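# Put the cover back onto the grey case

## Task

Place the cover back on top of the grey case, keep anything already achieved intact at the finish, and end with neither hand holding anything.

## Robot and tools

Robot: two arms, left_arm and right_arm, each ending in a five-finger hand. The left hand is the mirror image of the right. Base positions in the scene frame: left_arm at (-0.043, +0.373, 0) m, right_arm at (-0.010, -0.250, 0) m, both turned only slightly about z. A two-camera stand behind the arms is fixed to the floor. A loose object may occasionally get a brief push from outside.

Scene frame: origin at table height, halfway between the nominal bases. +z is up, +x points out over the table, and left_arm sits on the +y side. Image left and right do not match arm names. Reported end_effector_position (m) and end_effector_quat_wxyz are in this frame and may be off by a few cm.

Hand point: a spot fixed to the palm, about 0.15 m out from the wrist face. Its +z runs along the straight fingers, +y points out of the palm, and +x runs across the palm away from the thumb on the right hand (toward the thumb on the left hand). Straight fingers extend 0.06 to 0.07 m past the point, and their centre lines sit 0.06 m behind it along -y. A wrist bracket on the little-finger side can strike objects.

Row layout (shared by execute_actions and move): one flat list of 28 numbers, each in [-1, 1], covering both arms even when only one moves. Order: left dx, dy, dz, rx, ry, rz; left thumb_turn, thumb_bend, index, middle, ring, little, force_limit, speed; then the same 14 numbers for the right arm. The six pose numbers are offsets, not poses. They are measured from that arm's Hand target when the action or move begins, along the Hand target's own axes. 1.0 equals 0.6 m of travel or 180 degrees. rx, ry, rz form one rotation vector. Every row in an action counts from the same starting target, and a repeated offset moves the arm further. Sending all zeros re-requests the current Hand target.

Hand numbers: these are absolute finger targets, not offsets. thumb_turn: -1 beside the palm, +1 opposite the fingers. thumb_bend, index, middle, ring, little: -1 straight, +1 curled. force_limit runs linearly from about 0 N at -1 to 10 N at +1 (15 N for the two thumb motors). speed rises from near 0 at -1 to full at +0.48 and stays full above that. For a gentle grip, close at speed -0.94 or lower. A hand has no 'unchanged' value, so to keep it as it is, resend the last eight numbers used for it. If it has never been commanded, send its hand_measured six values followed by hand_force_limit and hand_speed. With the thumb turned in, an object about 0.035 to 0.065 m thick can be grasped, or a handle down to about 0.025 m. To release, send targets more open than hand_measured.

execute_actions: actions is a list of actions. Each action is a table of up to 15 rows, one per 1/30 s step, and a short table repeats its last row. cameras chooses which images come back. An empty actions list returns the state and all images.

move: target is one 28-number row, or up to 15 rows visited in turn, each with offsets from the same starting Hand targets. speed is in m/s, 0.002 to 4.3, default 0.25; turning is capped at twice that in rad/s. blend is a corner-rounding distance in m, default 0, which stops at each target. blocking=false returns after 0.5 s while the move keeps running. The path runs straight with no collision avoidance and lasts at most 10 s. Faster moves hit harder. Do not route a path close to an arm's own base. The result adds a 'move:' line giving the ending (done, off_target, moving, held, fault) and any limits (paced = clipped pose, held = steps withheld).

wait: seconds from 0 to 10, arms hold their last command. stop: brakes a running move. zoom_image: camera name plus region [x0, y0, x1, y1] in pixels, at most 504 by 504, taken from the newest images. show_instructions: shows the reference pages. finished_scene: ends the scene, final.

Results: Hand target is the last commanded pose after clipping, and it is the base for the next offsets. Arms often come to rest 1 to 3 cm (sometimes 5 cm) short of it, usually lower, and this does not mean contact. Each step, orientation is clipped to within 40 degrees of the measured one. hand_measured, hand_stopped_by (moving, target, force, stalled, fault) and hand_load_n list six values in motor order. A grip that slips shows up as hand_load_n dropping to about 0. Joint torques include gravity and are noisy. A MOTOR HOT line warns of overheating; at 100 °C the arm drops for 30 to 60 s.

Cameras: cam_head_left, cam_head_right, cam_high, cam_low (896x504), cam_left_wrist and cam_right_wrist (672x504, fisheye).

Avoid: knocking anything off the table, dropping or releasing a part that is still moving, fast impacts on fixed or heavy objects, excessive finger loads, pressing or colliding the two arms together (including one hand gripping the other), and stretching or pushing against unreachable poses for long. To end a push, command a target back past the hand point. Finish with both hands open and the cover resting on the case.

Each tool is called after ">>>" by a JSON object that holds its "op" and its "data", one argument or row to a line.

Reference images:

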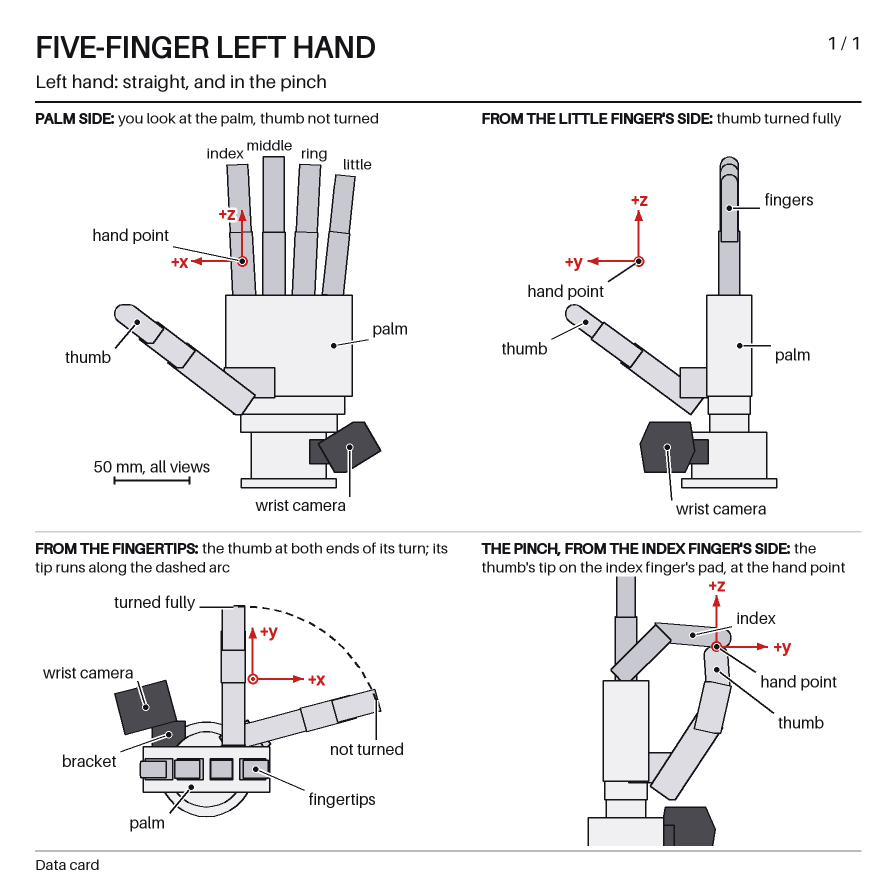

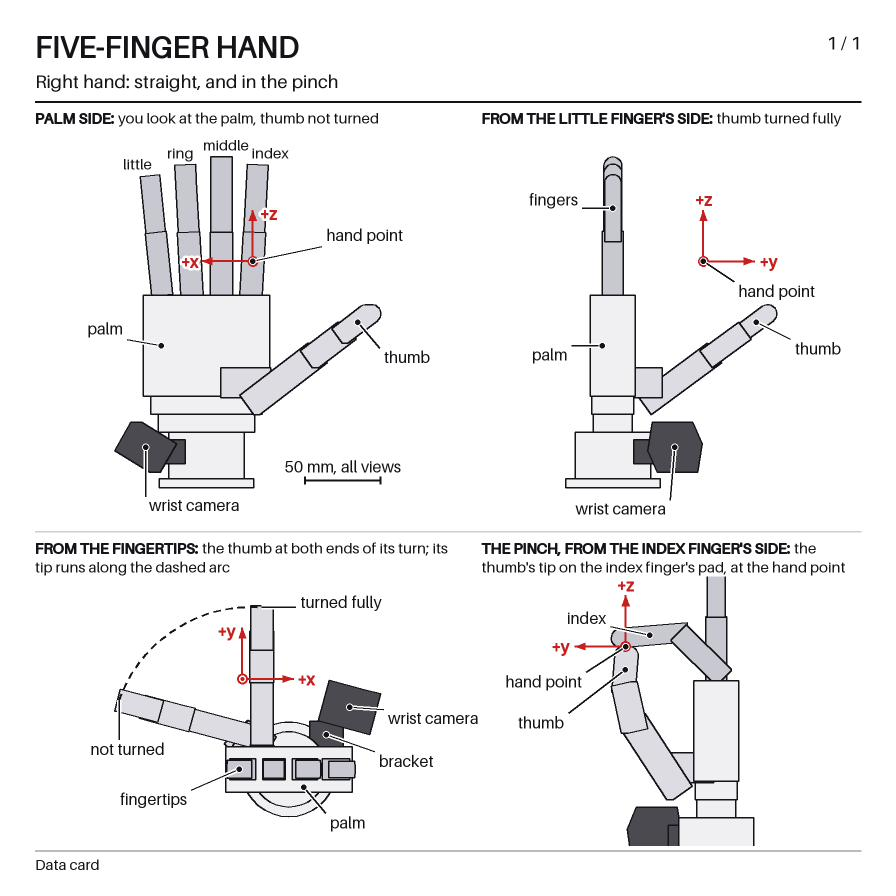

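## Session

>>> {"op": "execute_actions", "data": {
  "actions": []
}}

Scene clock: 0.00 s.
left_arm: end_effector_position=(+0.2136, +0.1384, +0.2644) hand_measured=(-1.000, -1.000, -1.000, -1.000, -1.000, -1.000) hand_load_n=(+0.0, +0.0, +0.0, +0.0, +0.0, +0.0) hand_stopped_by=(target, target, target, target, target, target) hand_force_limit=0.00 hand_speed=-0.80 end_effector_quat_wxyz=(-0.075, -0.320, +0.841, -0.429) | right_arm: end_effector_position=(+0.8787, -0.3460, +0.3024) hand_measured=(-1.000, -1.000, -1.000, -1.000, -1.000, -1.000) hand_load_n=(+0.0, +0.0, +0.0, +0.0, +0.0, +0.0) hand_stopped_by=(target, target, target, target, target, target) hand_force_limit=0.00 hand_speed=-0.80 end_effector_quat_wxyz=(+0.178, +0.726, -0.295, +0.595)
Joint positions: left_arm=[-0.285 1.025 0.991 -0.984 0.753 0.301] | right_arm=[0.083 2.357 2.502 -0.458 0.732 -1.262]
Joint velocities: within noise
Joint torques (N m): no reading
Heat: left arm: hottest waist 37 °C; right arm: hottest waist 38 °C.
Hand target: left_arm +0.2192, +0.1367, +0.2736; -0.067, -0.316, +0.841, -0.435 | right_arm +0.8802, -0.3458, +0.3186; +0.172, +0.716, -0.299, +0.606

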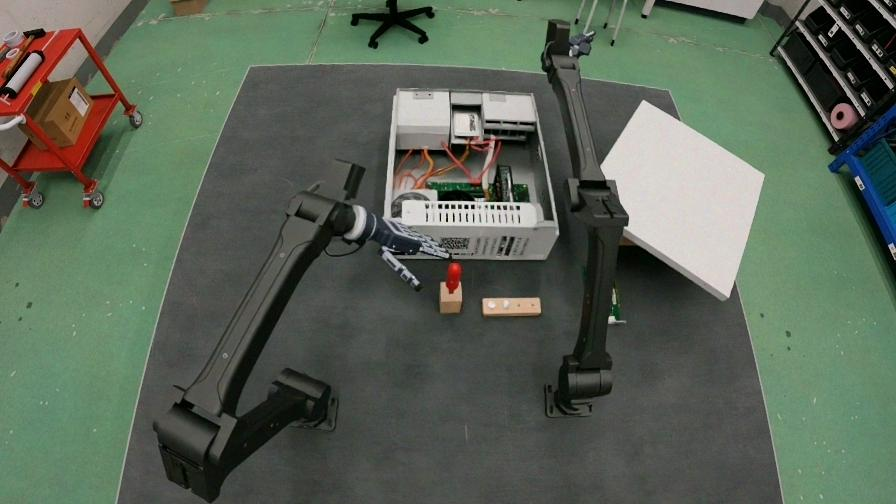

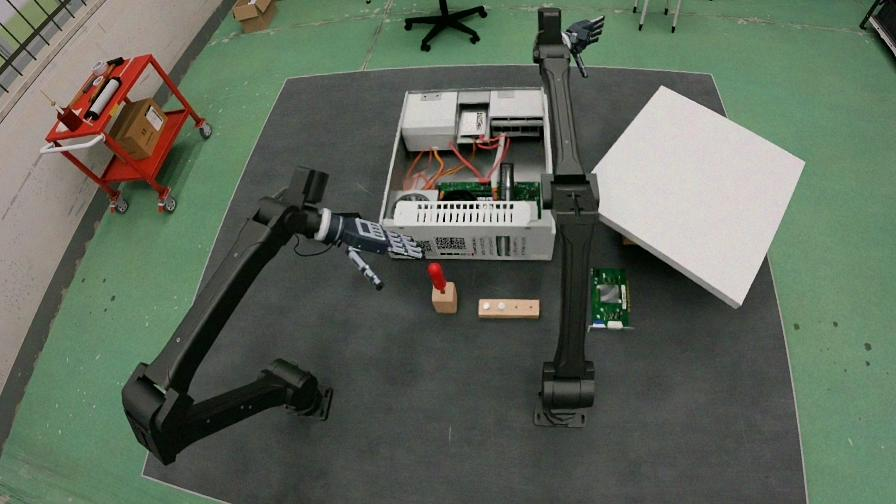

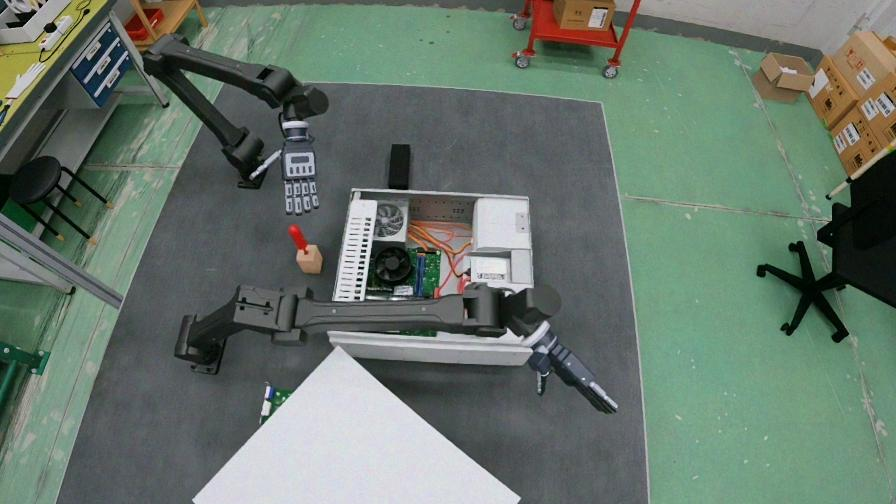

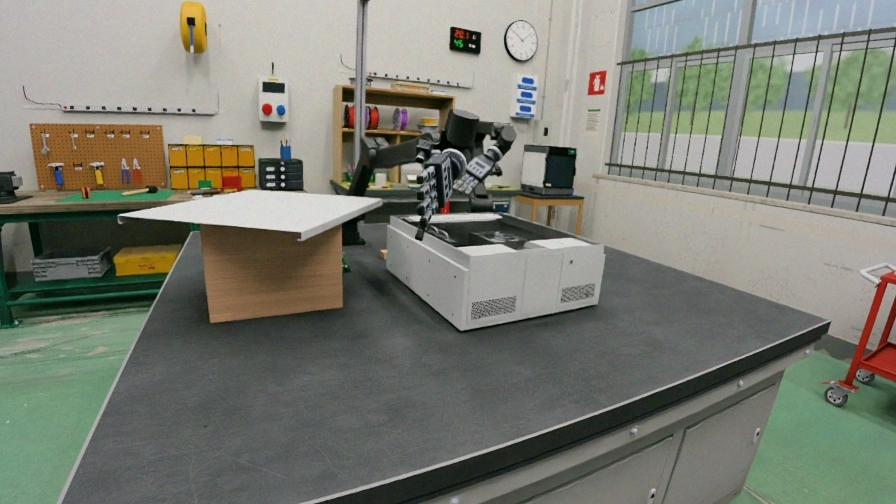

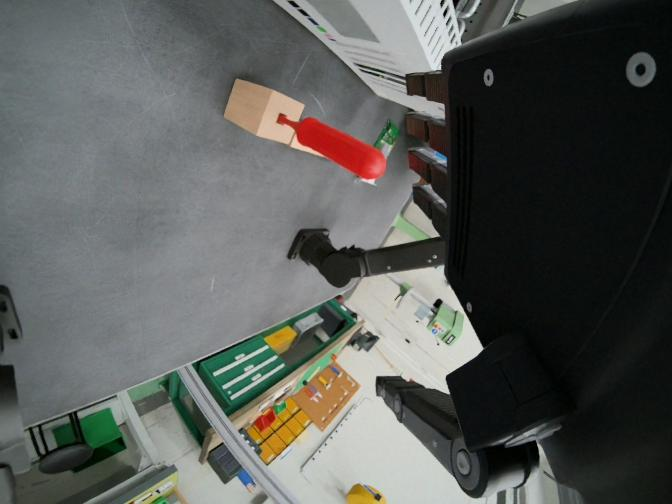

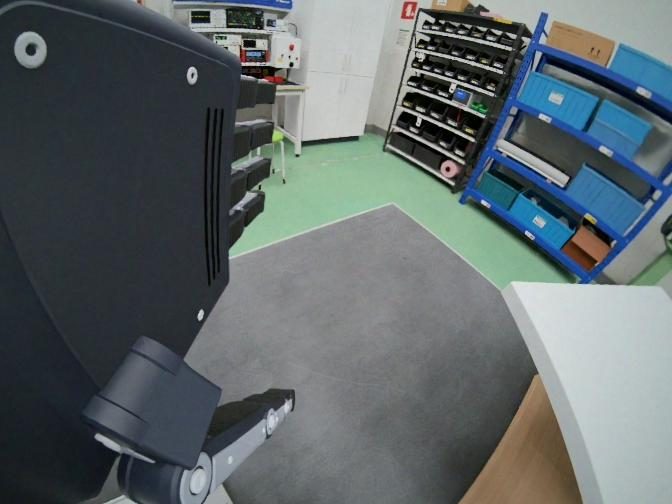

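>>> {"op": "zoom_image", "data": {
  "camera": "cam_head_left",
  "region": [350, 60, 800, 340]
}}

>>> {"op": "zoom_image", "data": {
  "camera": "cam_head_right",
  "region": [350, 60, 830, 360]
}}

>>> {"op": "zoom_image", "data": {
  "camera": "cam_low",
  "region": [100, 100, 500, 360]
}}

>>> {"op": "zoom_image", "data": {
  "camera": "cam_high",
  "region": [150, 120, 640, 504]
}}

Scaled by 1.120.

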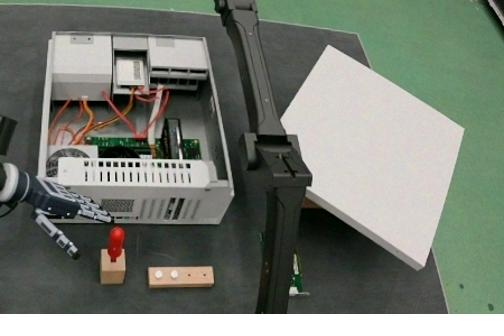

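Scaled by 1.050.

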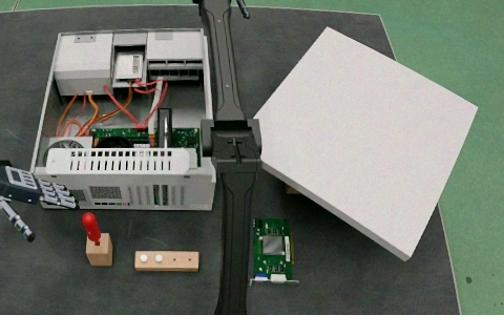

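Scaled by 1.260.

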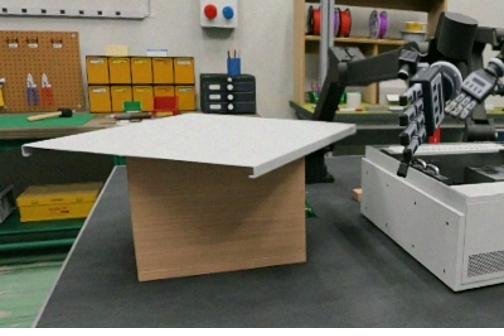

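Scaled by 1.029.

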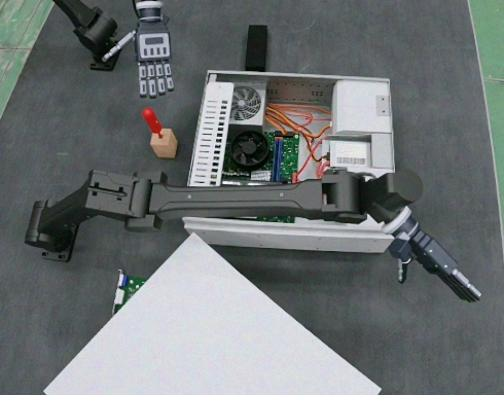

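>>> {"op": "zoom_image", "data": {
  "camera": "cam_low",
  "region": [110, 170, 260, 250]
}}

>>> {"op": "zoom_image", "data": {
  "camera": "cam_low",
  "region": [250, 170, 400, 250]
}}

>>> {"op": "zoom_image", "data": {
  "camera": "cam_low",
  "region": [370, 190, 620, 340]
}}

>>> {"op": "zoom_image", "data": {
  "camera": "cam_head_left",
  "region": [370, 70, 570, 280]
}}

>>> {"op": "zoom_image", "data": {
  "camera": "cam_head_left",
  "region": [580, 80, 780, 340]
}}

>>> {"op": "zoom_image", "data": {
  "camera": "cam_right_wrist",
  "region": [420, 260, 672, 504]
}}

Scaled by 3.360.

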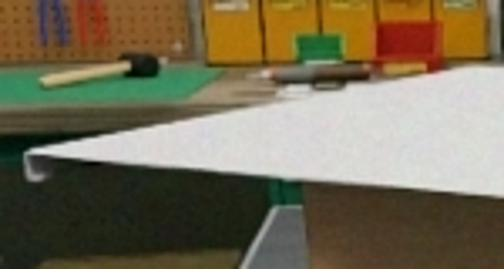

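Scaled by 3.360.

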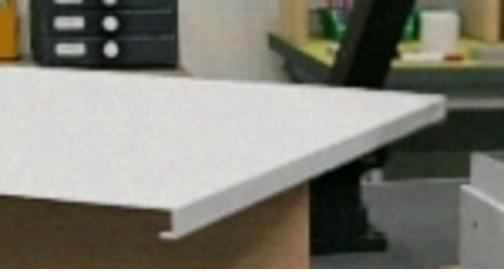

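Scaled by 2.016.

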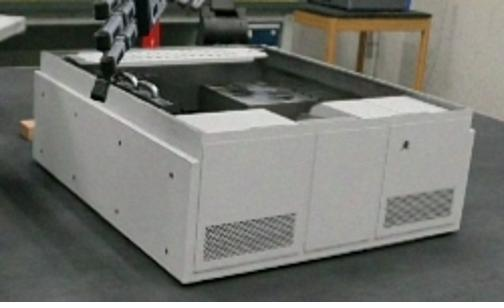

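Scaled by 2.400.

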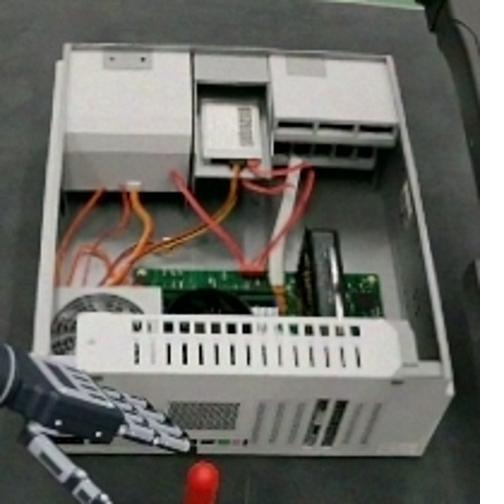

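Scaled by 1.938.

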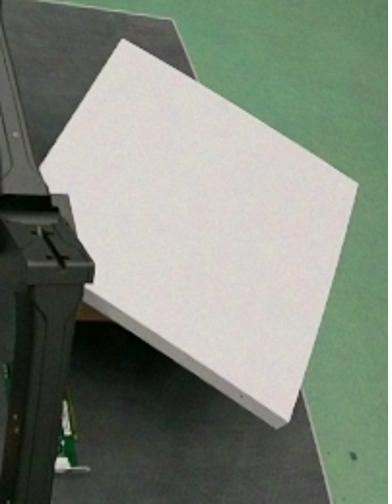

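Scaled by 2.000 from the camera's 672x504 image, which has a finer 960x720 frame.

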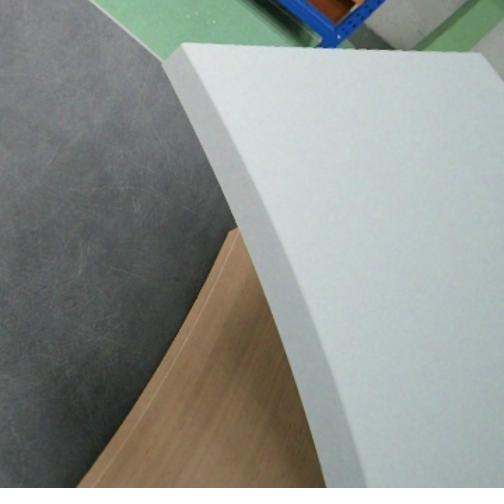

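>>> {"op": "move", "data": {
  "target": [0,0,0,0,0,0,-1,-1,-1,-1,-1,-1,0,-0.8,0.2623,0.254,-0.2095,-0.069,-0.0876,0.4505,-1,-1,-1,-1,-1,-1,0,-0.8],
  "speed": 0.35,
  "cameras": ["all"]
}}

Scene clock: 279.97 s.
left_arm: end_effector_position=(+0.2136, +0.1384, +0.2644) hand_measured=(-1.000, -1.000, -1.000, -1.000, -1.000, -1.000) hand_load_n=(+0.0, +0.0, +0.0, +0.0, +0.0, +0.0) hand_stopped_by=(target, target, target, target, target, target) hand_force_limit=0.00 hand_speed=-0.80 end_effector_quat_wxyz=(-0.075, -0.320, +0.841, -0.429) | right_arm: end_effector_position=(+0.7050, -0.4172, +0.4816) hand_measured=(-1.000, -1.000, -1.000, -1.000, -1.000, -1.000) hand_load_n=(+0.0, +0.0, +0.0, +0.0, +0.0, +0.0) hand_stopped_by=(target, target, target, target, target, target) hand_force_limit=0.00 hand_speed=-0.80 end_effector_quat_wxyz=(+0.231, -0.405, +0.762, -0.449)
Joint positions: left_arm=[-0.285 1.025 0.991 -0.984 0.753 0.301] | right_arm=[-0.185 1.89 2.44 -1.101 0.361 0.201]
Joint torques (N m): left_arm=[1.08 -3.78 10.74 1.07 0.76 0.09] | right_arm=[0.21 -19.78 8.64 1.36 -0.03 0.23]
Heat: left arm: hottest elbow 41 °C; right arm: hottest elbow 48 °C.
Hand target: left_arm +0.2192, +0.1367, +0.2736; -0.067, -0.316, +0.841, -0.435 | right_arm +0.7004, -0.4198, +0.4797; +0.230, -0.400, +0.768, -0.444
Off the commanded pose: left_arm 0.011 m, 1 deg | right_arm 0.006 m, 1 deg.
move: off_target (left_arm)

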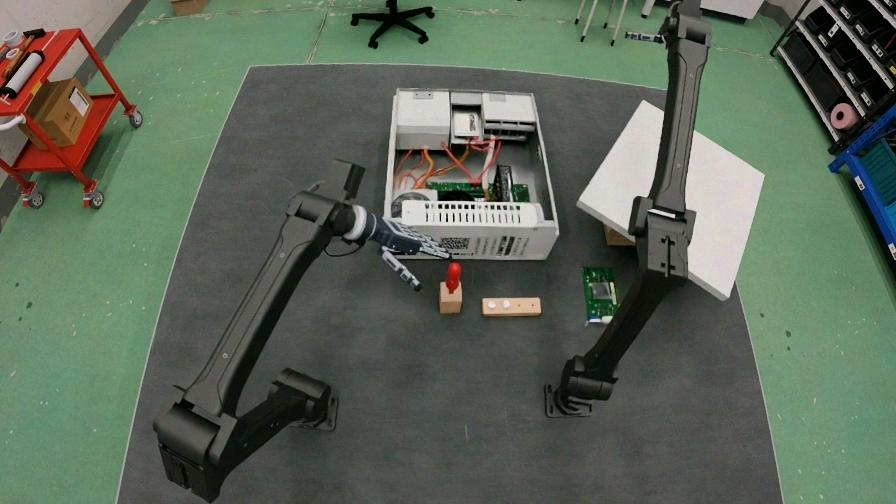

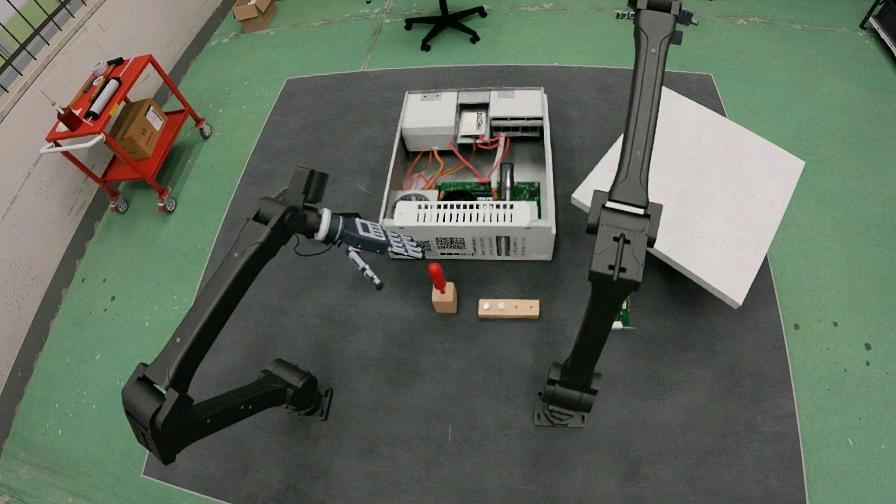

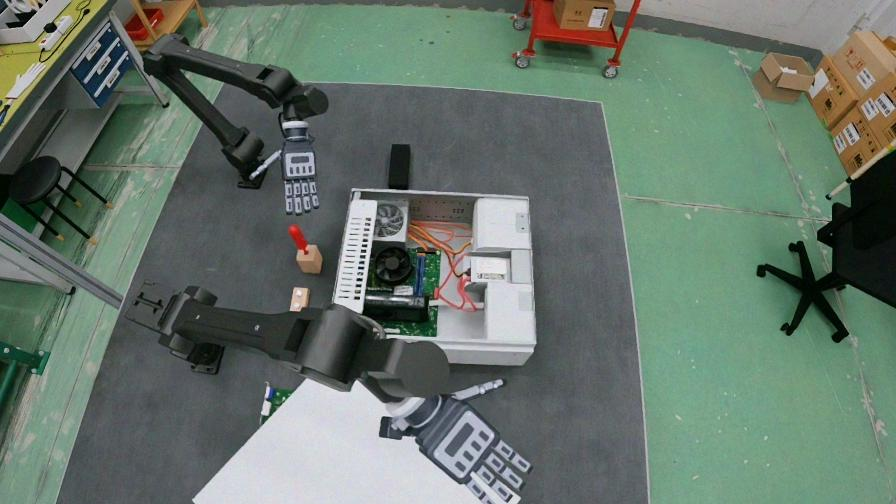

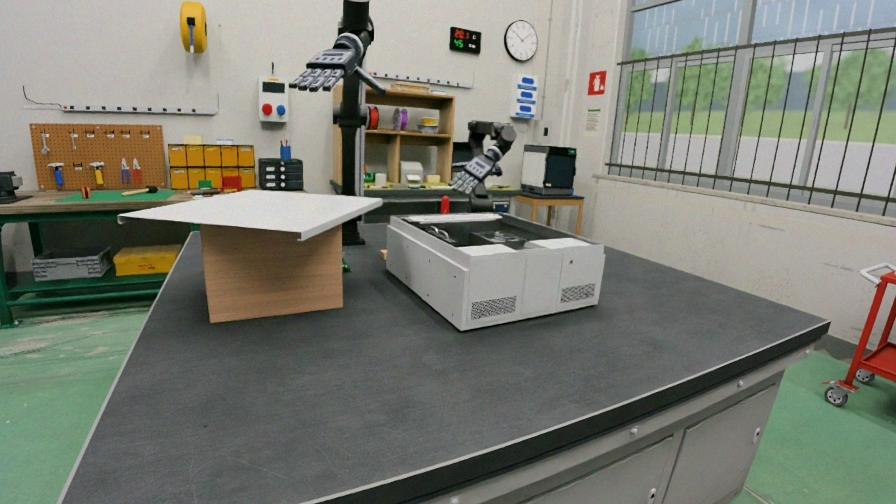

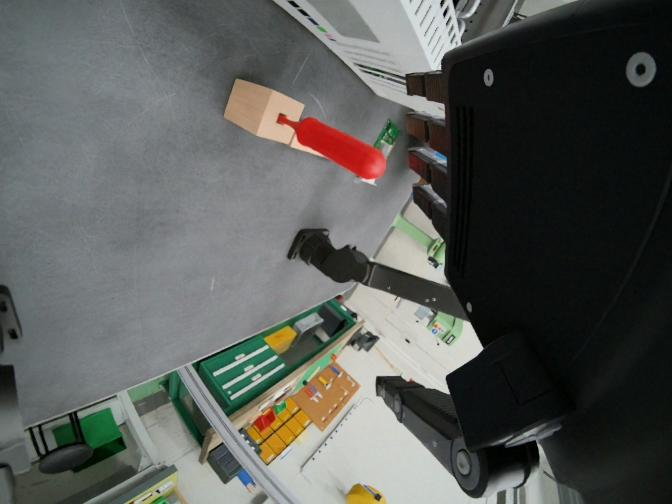

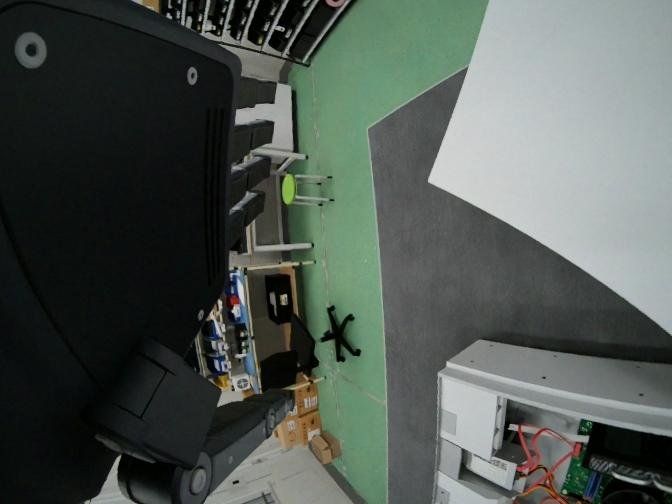

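>>> {"op": "zoom_image", "data": {
  "camera": "cam_head_left",
  "region": [540, 90, 780, 310]
}}

>>> {"op": "zoom_image", "data": {
  "camera": "cam_head_right",
  "region": [550, 70, 830, 320]
}}

>>> {"op": "zoom_image", "data": {
  "camera": "cam_high",
  "region": [310, 170, 560, 380]
}}

>>> {"op": "zoom_image", "data": {
  "camera": "cam_low",
  "region": [370, 190, 620, 340]
}}

>>> {"op": "zoom_image", "data": {
  "camera": "cam_right_wrist",
  "region": [400, 260, 672, 504]
}}

Scaled by 2.100.

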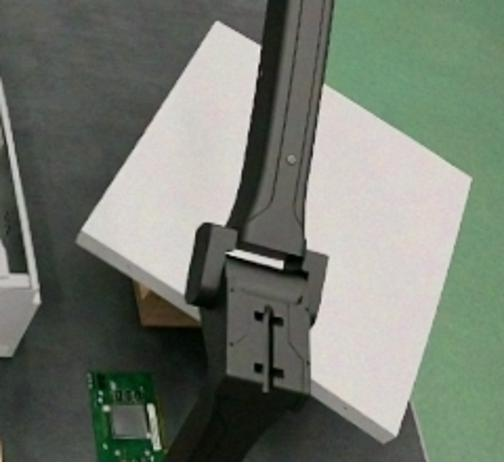

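Scaled by 1.800.

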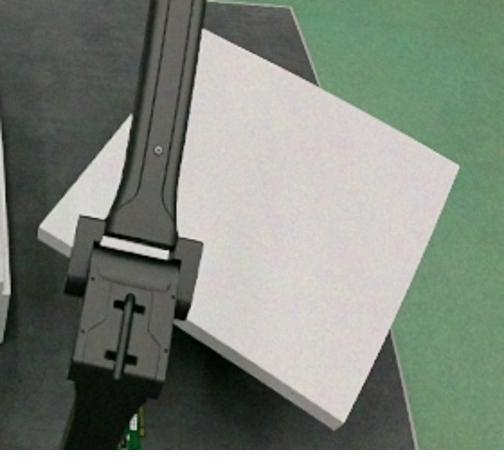

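Scaled by 2.016.

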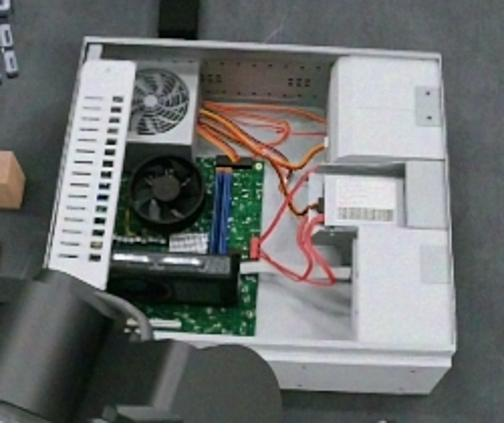

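Scaled by 2.016.

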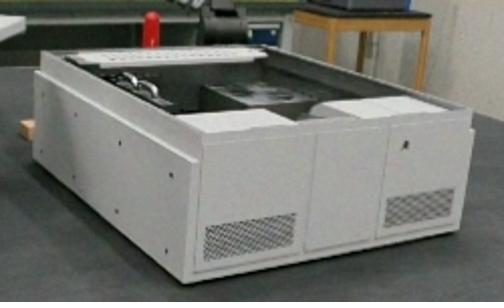

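Scaled by 1.853 from the camera's 672x504 image, which has a finer 960x720 frame.

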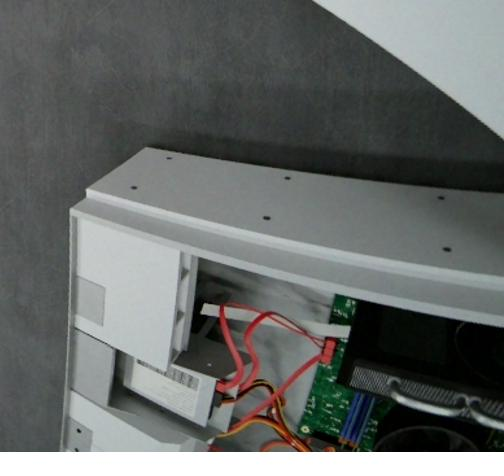

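>>> {"op": "move", "data": {
  "target": [
    [0.0167,-0.2735,-0.0807,0.0376,-0.0341,-0.1216,1,-1,-1,-1,-1,-1,-0.5,-0.3,0.4783,-0.0363,0.1303,-0.055,0.054,0.245,1,-1,-1,-1,-1,-1,-0.5,-0.3],
    [-0.0238,-0.5613,0.2178,0.0978,-0.0886,-0.3161,1,-1,-1,-1,-1,-1,-0.5,-0.3,0.8522,0.058,0.1683,-0.1104,0.1075,0.4904,1,-1,-1,-1,-1,-1,-0.5,-0.3],
    [-0.0925,-0.6833,0.5295,0.1504,-0.1363,-0.4863,1,-1,-1,-1,-1,-1,-0.5,-0.3,0.8518,0.2023,0.2517,-0.1104,0.1075,0.4904,1,-1,-1,-1,-1,-1,-0.5,-0.3]
  ],
  "speed": 0.25,
  "blend": 0.05,
  "cameras": ["all"]
}}

Scene clock: 428.43 s.
left_arm: end_effector_position=(+0.5503, -0.2470, +0.3256) hand_measured=(+1.000, -1.000, -1.000, -1.000, -1.000, -1.000) hand_load_n=(+0.0, +0.0, +0.0, +0.0, +0.0, +0.0) hand_stopped_by=(target, target, target, target, target, target) hand_force_limit=-0.50 hand_speed=-0.30 end_effector_quat_wxyz=(+0.108, +0.885, -0.281, +0.356) | right_arm: end_effector_position=(+0.4681, -0.8770, +0.2902) hand_measured=(+1.000, -1.000, -1.000, -1.000, -1.000, -1.000) hand_load_n=(+0.0, -0.5, +0.0, +0.0, +0.0, +0.0) hand_stopped_by=(target, target, target, target, target, target) hand_force_limit=-0.50 hand_speed=-0.30 end_effector_quat_wxyz=(+0.279, +0.278, +0.915, -0.084)
Joint positions: left_arm=[-0.732 2.088 2.281 -1.009 -0.113 -1.677] | right_arm=[-1.061 2.119 2.329 -1.243 -0.258 1.168]
Joint torques (N m): left_arm=[1.03 -20.48 14.11 0.99 0.01 -0.04] | right_arm=[1.55 -23.82 8.79 1.87 -0.32 0.17]
Heat: left arm: hottest elbow 43 °C; right arm: hottest shoulder 40 °C.
Hand target: left_arm +0.5562, -0.2559, +0.3398; +0.114, +0.882, -0.276, +0.365 | right_arm +0.4646, -0.8790, +0.2997; +0.287, +0.284, +0.911, -0.089
Off the commanded pose: left_arm 0.018 m, 1 deg | right_arm 0.010 m, 1 deg.
move: off_target (left_arm)

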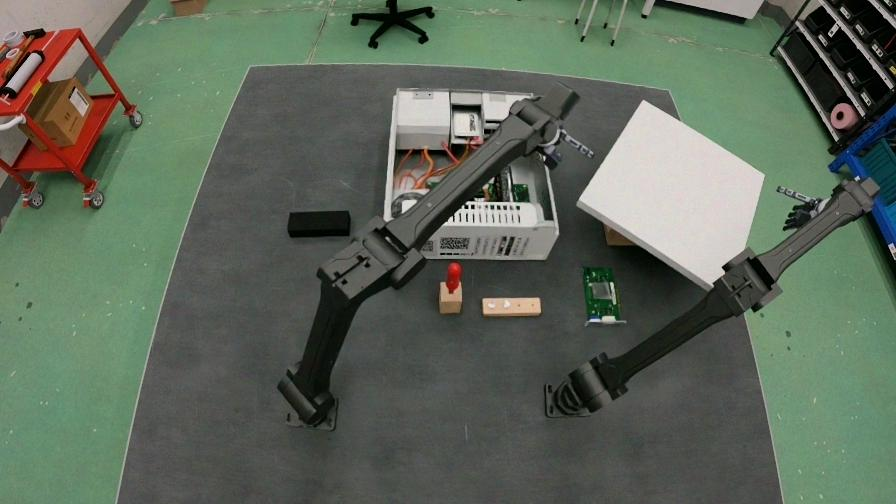

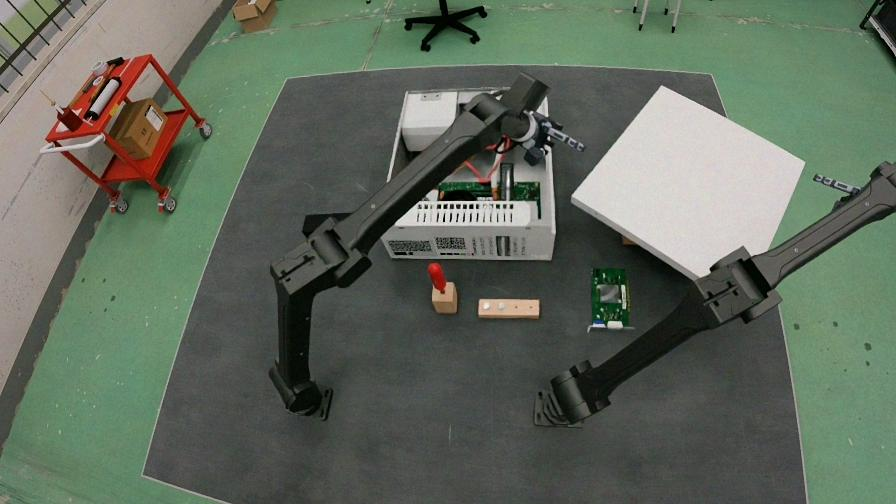

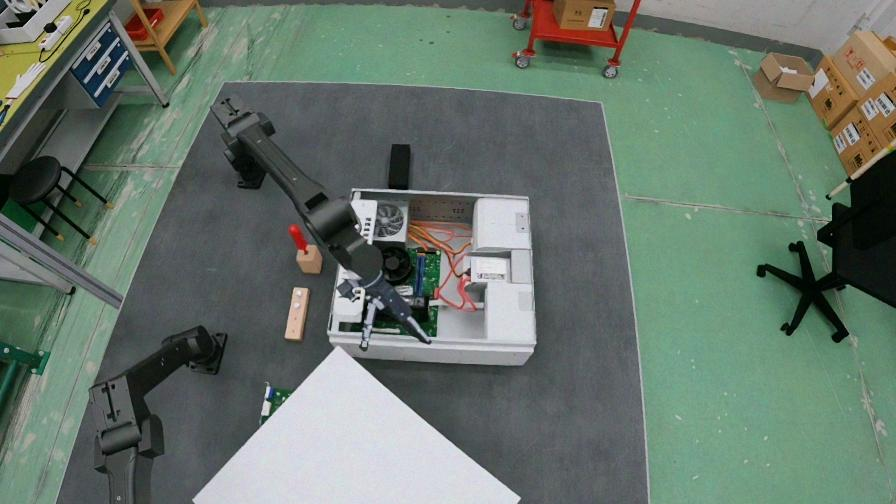

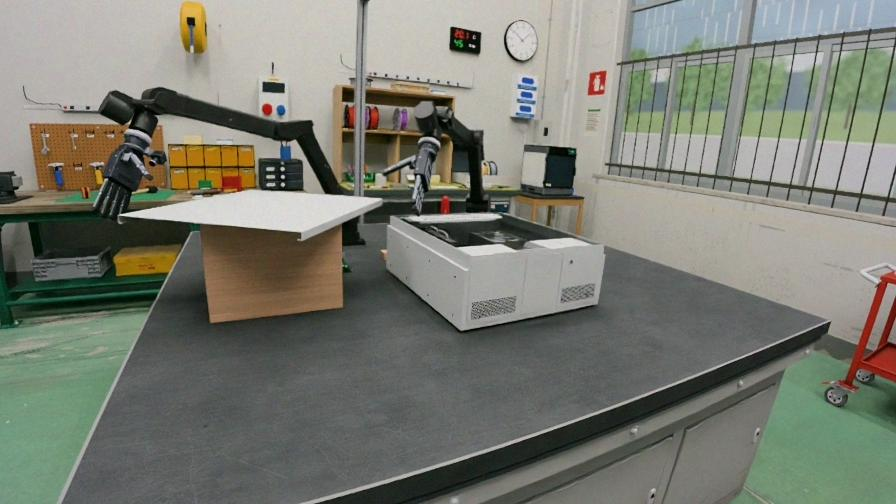

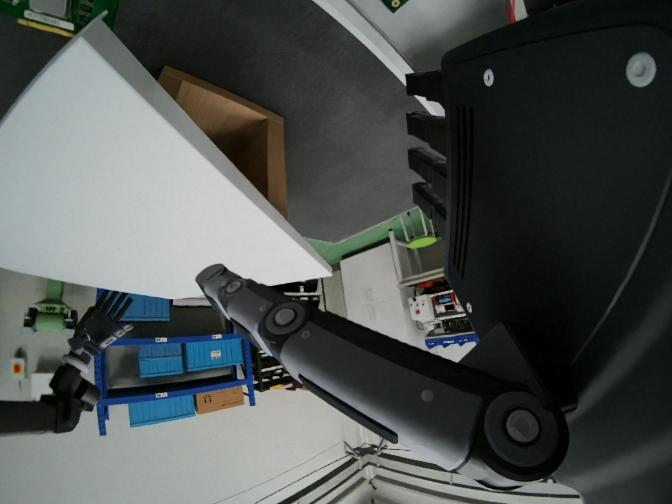

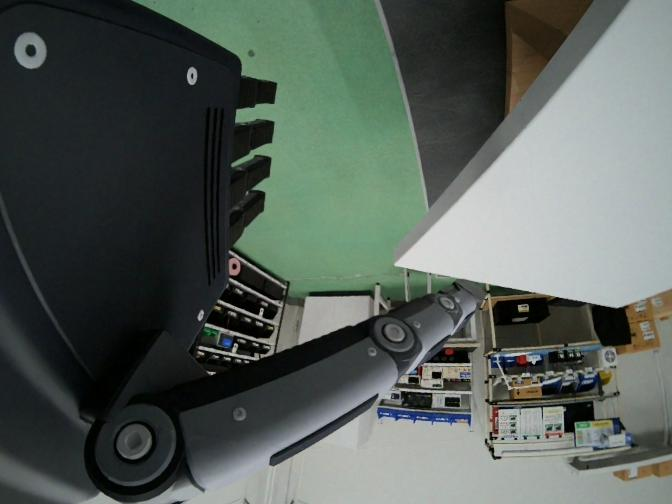

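>>> {"op": "move", "data": {
  "target": [-0.0943,0.1667,0.0937,0,0,0,1,-1,-1,-1,-1,-1,-0.5,-0.3,0.0527,0.1658,0.0743,0,0,0,1,-1,-1,-1,-1,-1,-0.5,-0.3],
  "speed": 0.1,
  "cameras": ["all"]
}}

Scene clock: 485.23 s.
left_arm: end_effector_position=(+0.4962, -0.3313, +0.2827) hand_measured=(+1.000, -1.000, -1.000, -1.000, -1.000, -1.000) hand_load_n=(+0.0, +0.0, +0.0, +0.0, +0.0, +0.0) hand_stopped_by=(target, target, target, target, target, target) hand_force_limit=-0.50 hand_speed=-0.30 end_effector_quat_wxyz=(+0.117, +0.878, -0.278, +0.371) | right_arm: end_effector_position=(+0.5169, -0.8014, +0.2368) hand_measured=(+1.000, -1.000, -1.000, -1.000, -1.000, -1.000) hand_load_n=(+0.0, +0.0, +0.0, +0.0, +0.0, +0.0) hand_stopped_by=(target, target, target, target, target, target) hand_force_limit=-0.50 hand_speed=-0.30 end_effector_quat_wxyz=(+0.279, +0.283, +0.914, -0.085)
Joint positions: left_arm=[-0.869 2.141 2.237 -0.889 -0.208 -1.776] | right_arm=[-0.937 1.96 1.929 -0.976 -0.189 1.285]
Joint torques (N m): left_arm=[0.97 -21.83 8.92 2.11 -0.07 -0.05] | right_arm=[2.84 -22.24 9.13 2.03 -0.07 0.21]
Heat: left arm: hottest elbow 51 °C; right arm: hottest shoulder 42 °C.
Hand target: left_arm +0.4989, -0.3380, +0.2601; +0.114, +0.882, -0.276, +0.365 | right_arm +0.5208, -0.7970, +0.2452; +0.287, +0.284, +0.910, -0.089
Off the commanded pose: left_arm 0.024 m, 1 deg | right_arm 0.010 m, 1 deg.
move: off_target (left_arm)

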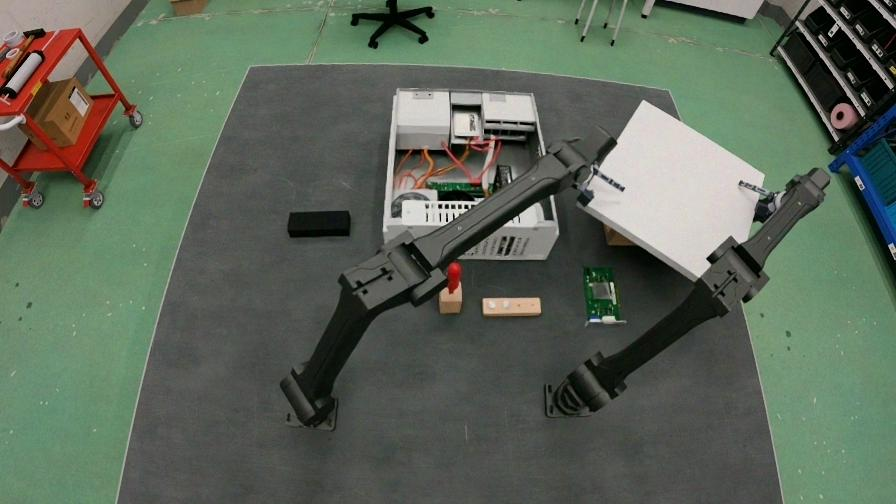

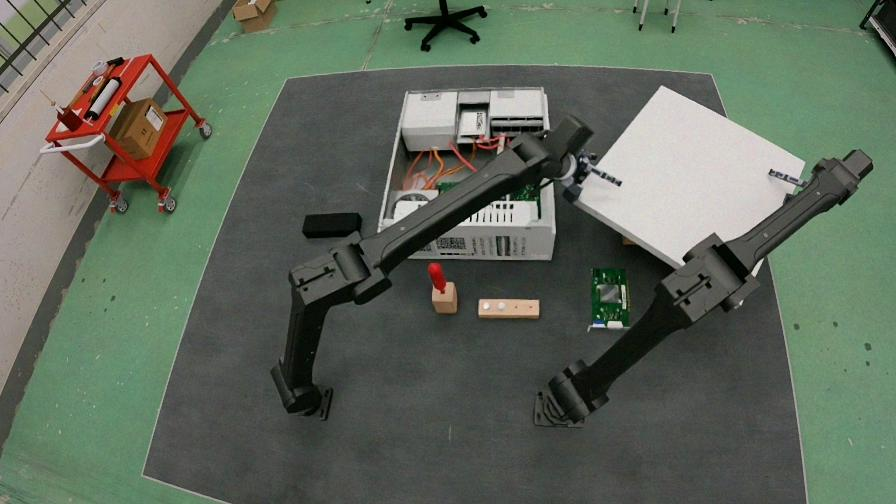

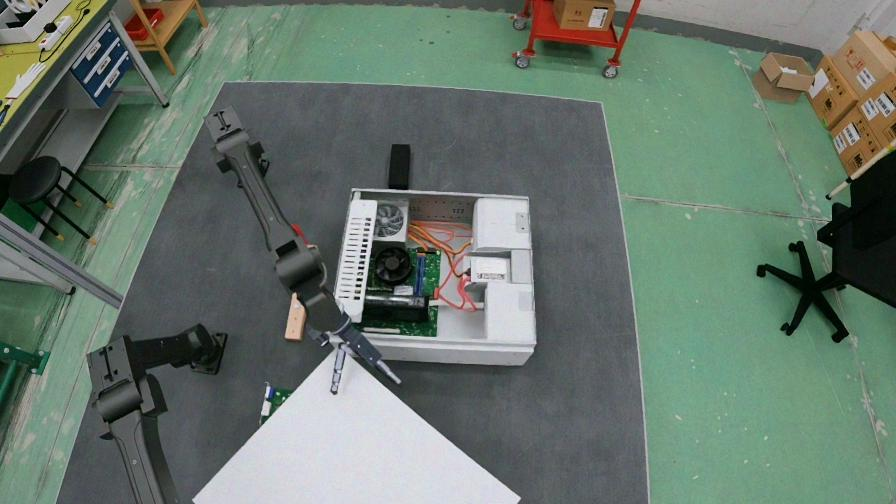

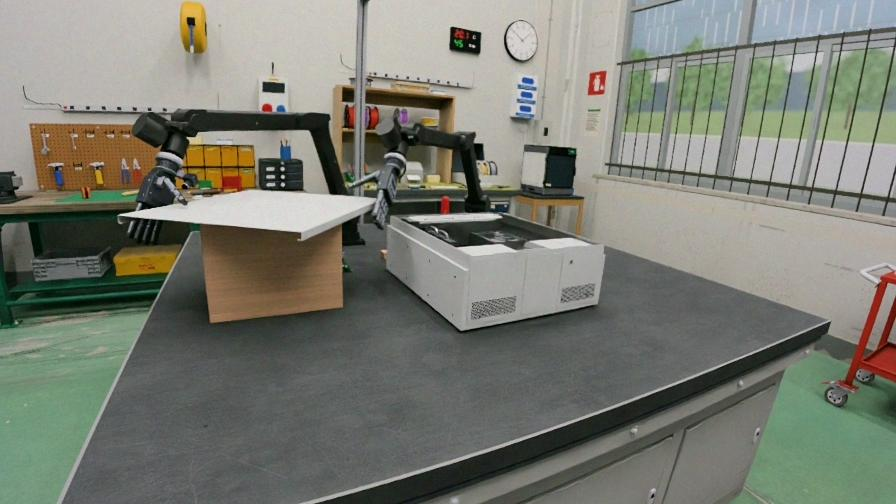

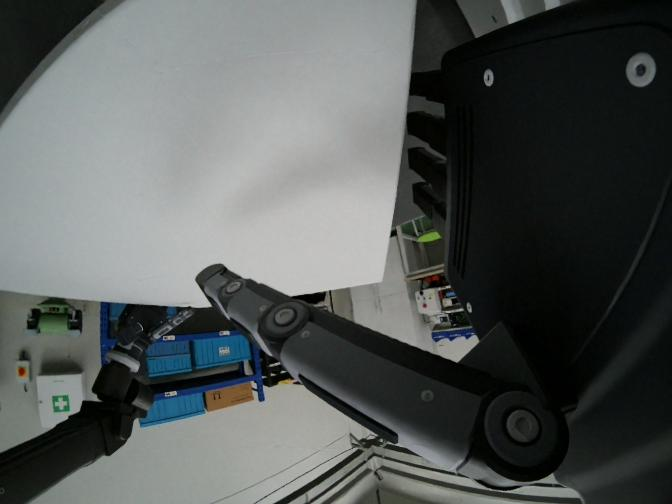

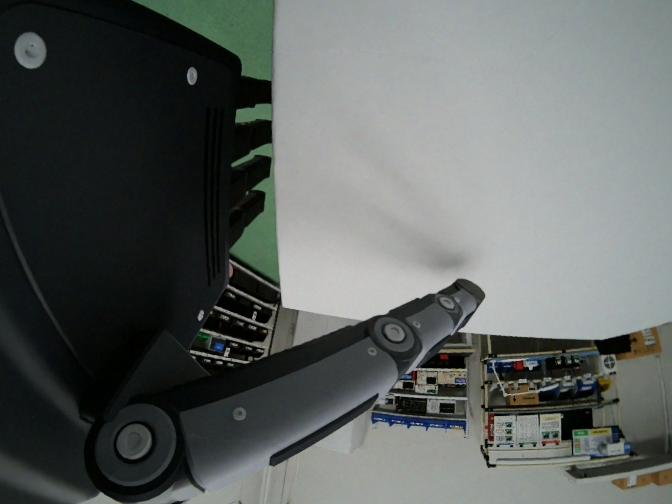

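>>> {"op": "zoom_image", "data": {
  "camera": "cam_right_wrist",
  "region": [180, 60, 520, 360]
}}

>>> {"op": "zoom_image", "data": {
  "camera": "cam_left_wrist",
  "region": [180, 60, 500, 360]
}}

>>> {"op": "zoom_image", "data": {
  "camera": "cam_low",
  "region": [110, 100, 230, 260]
}}

>>> {"op": "zoom_image", "data": {
  "camera": "cam_low",
  "region": [330, 110, 450, 260]
}}

>>> {"op": "zoom_image", "data": {
  "camera": "cam_high",
  "region": [290, 300, 430, 430]
}}

>>> {"op": "zoom_image", "data": {
  "camera": "cam_head_left",
  "region": [540, 90, 840, 310]
}}

Scaled by 1.482 from the camera's 672x504 image, which has a finer 960x720 frame.

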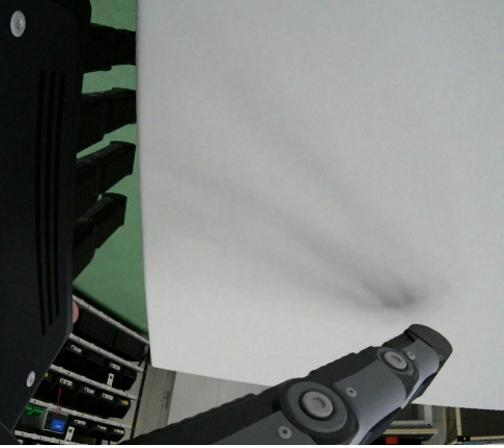

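Scaled by 1.575 from the camera's 672x504 image, which has a finer 960x720 frame.

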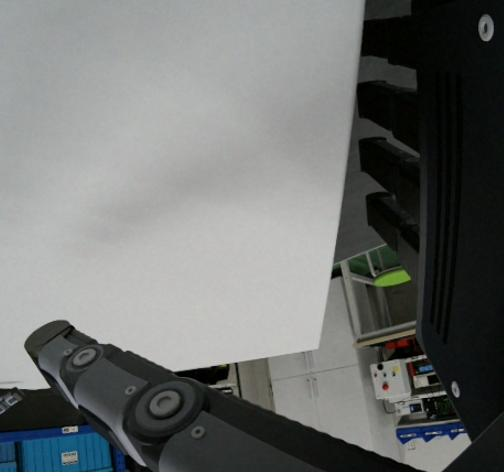

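Scaled by 3.150.

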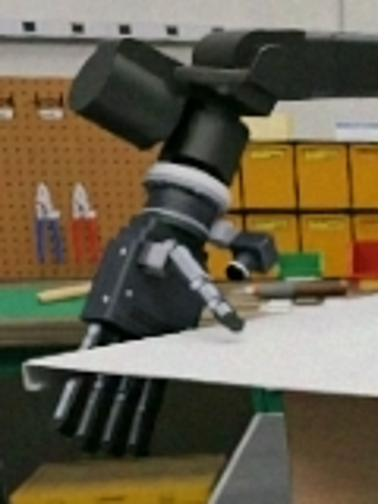

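Scaled by 3.360.

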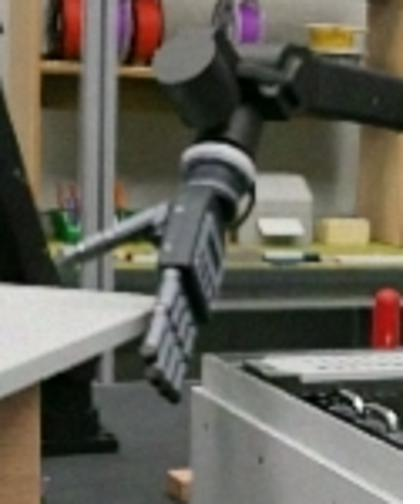

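Scaled by 3.600.

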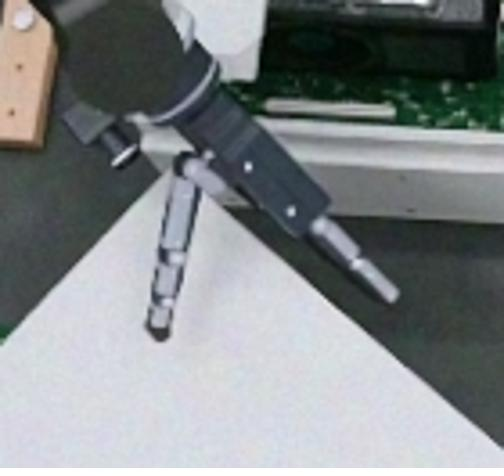

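Scaled by 1.680.

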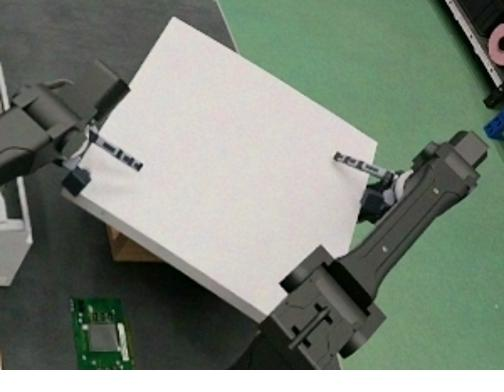

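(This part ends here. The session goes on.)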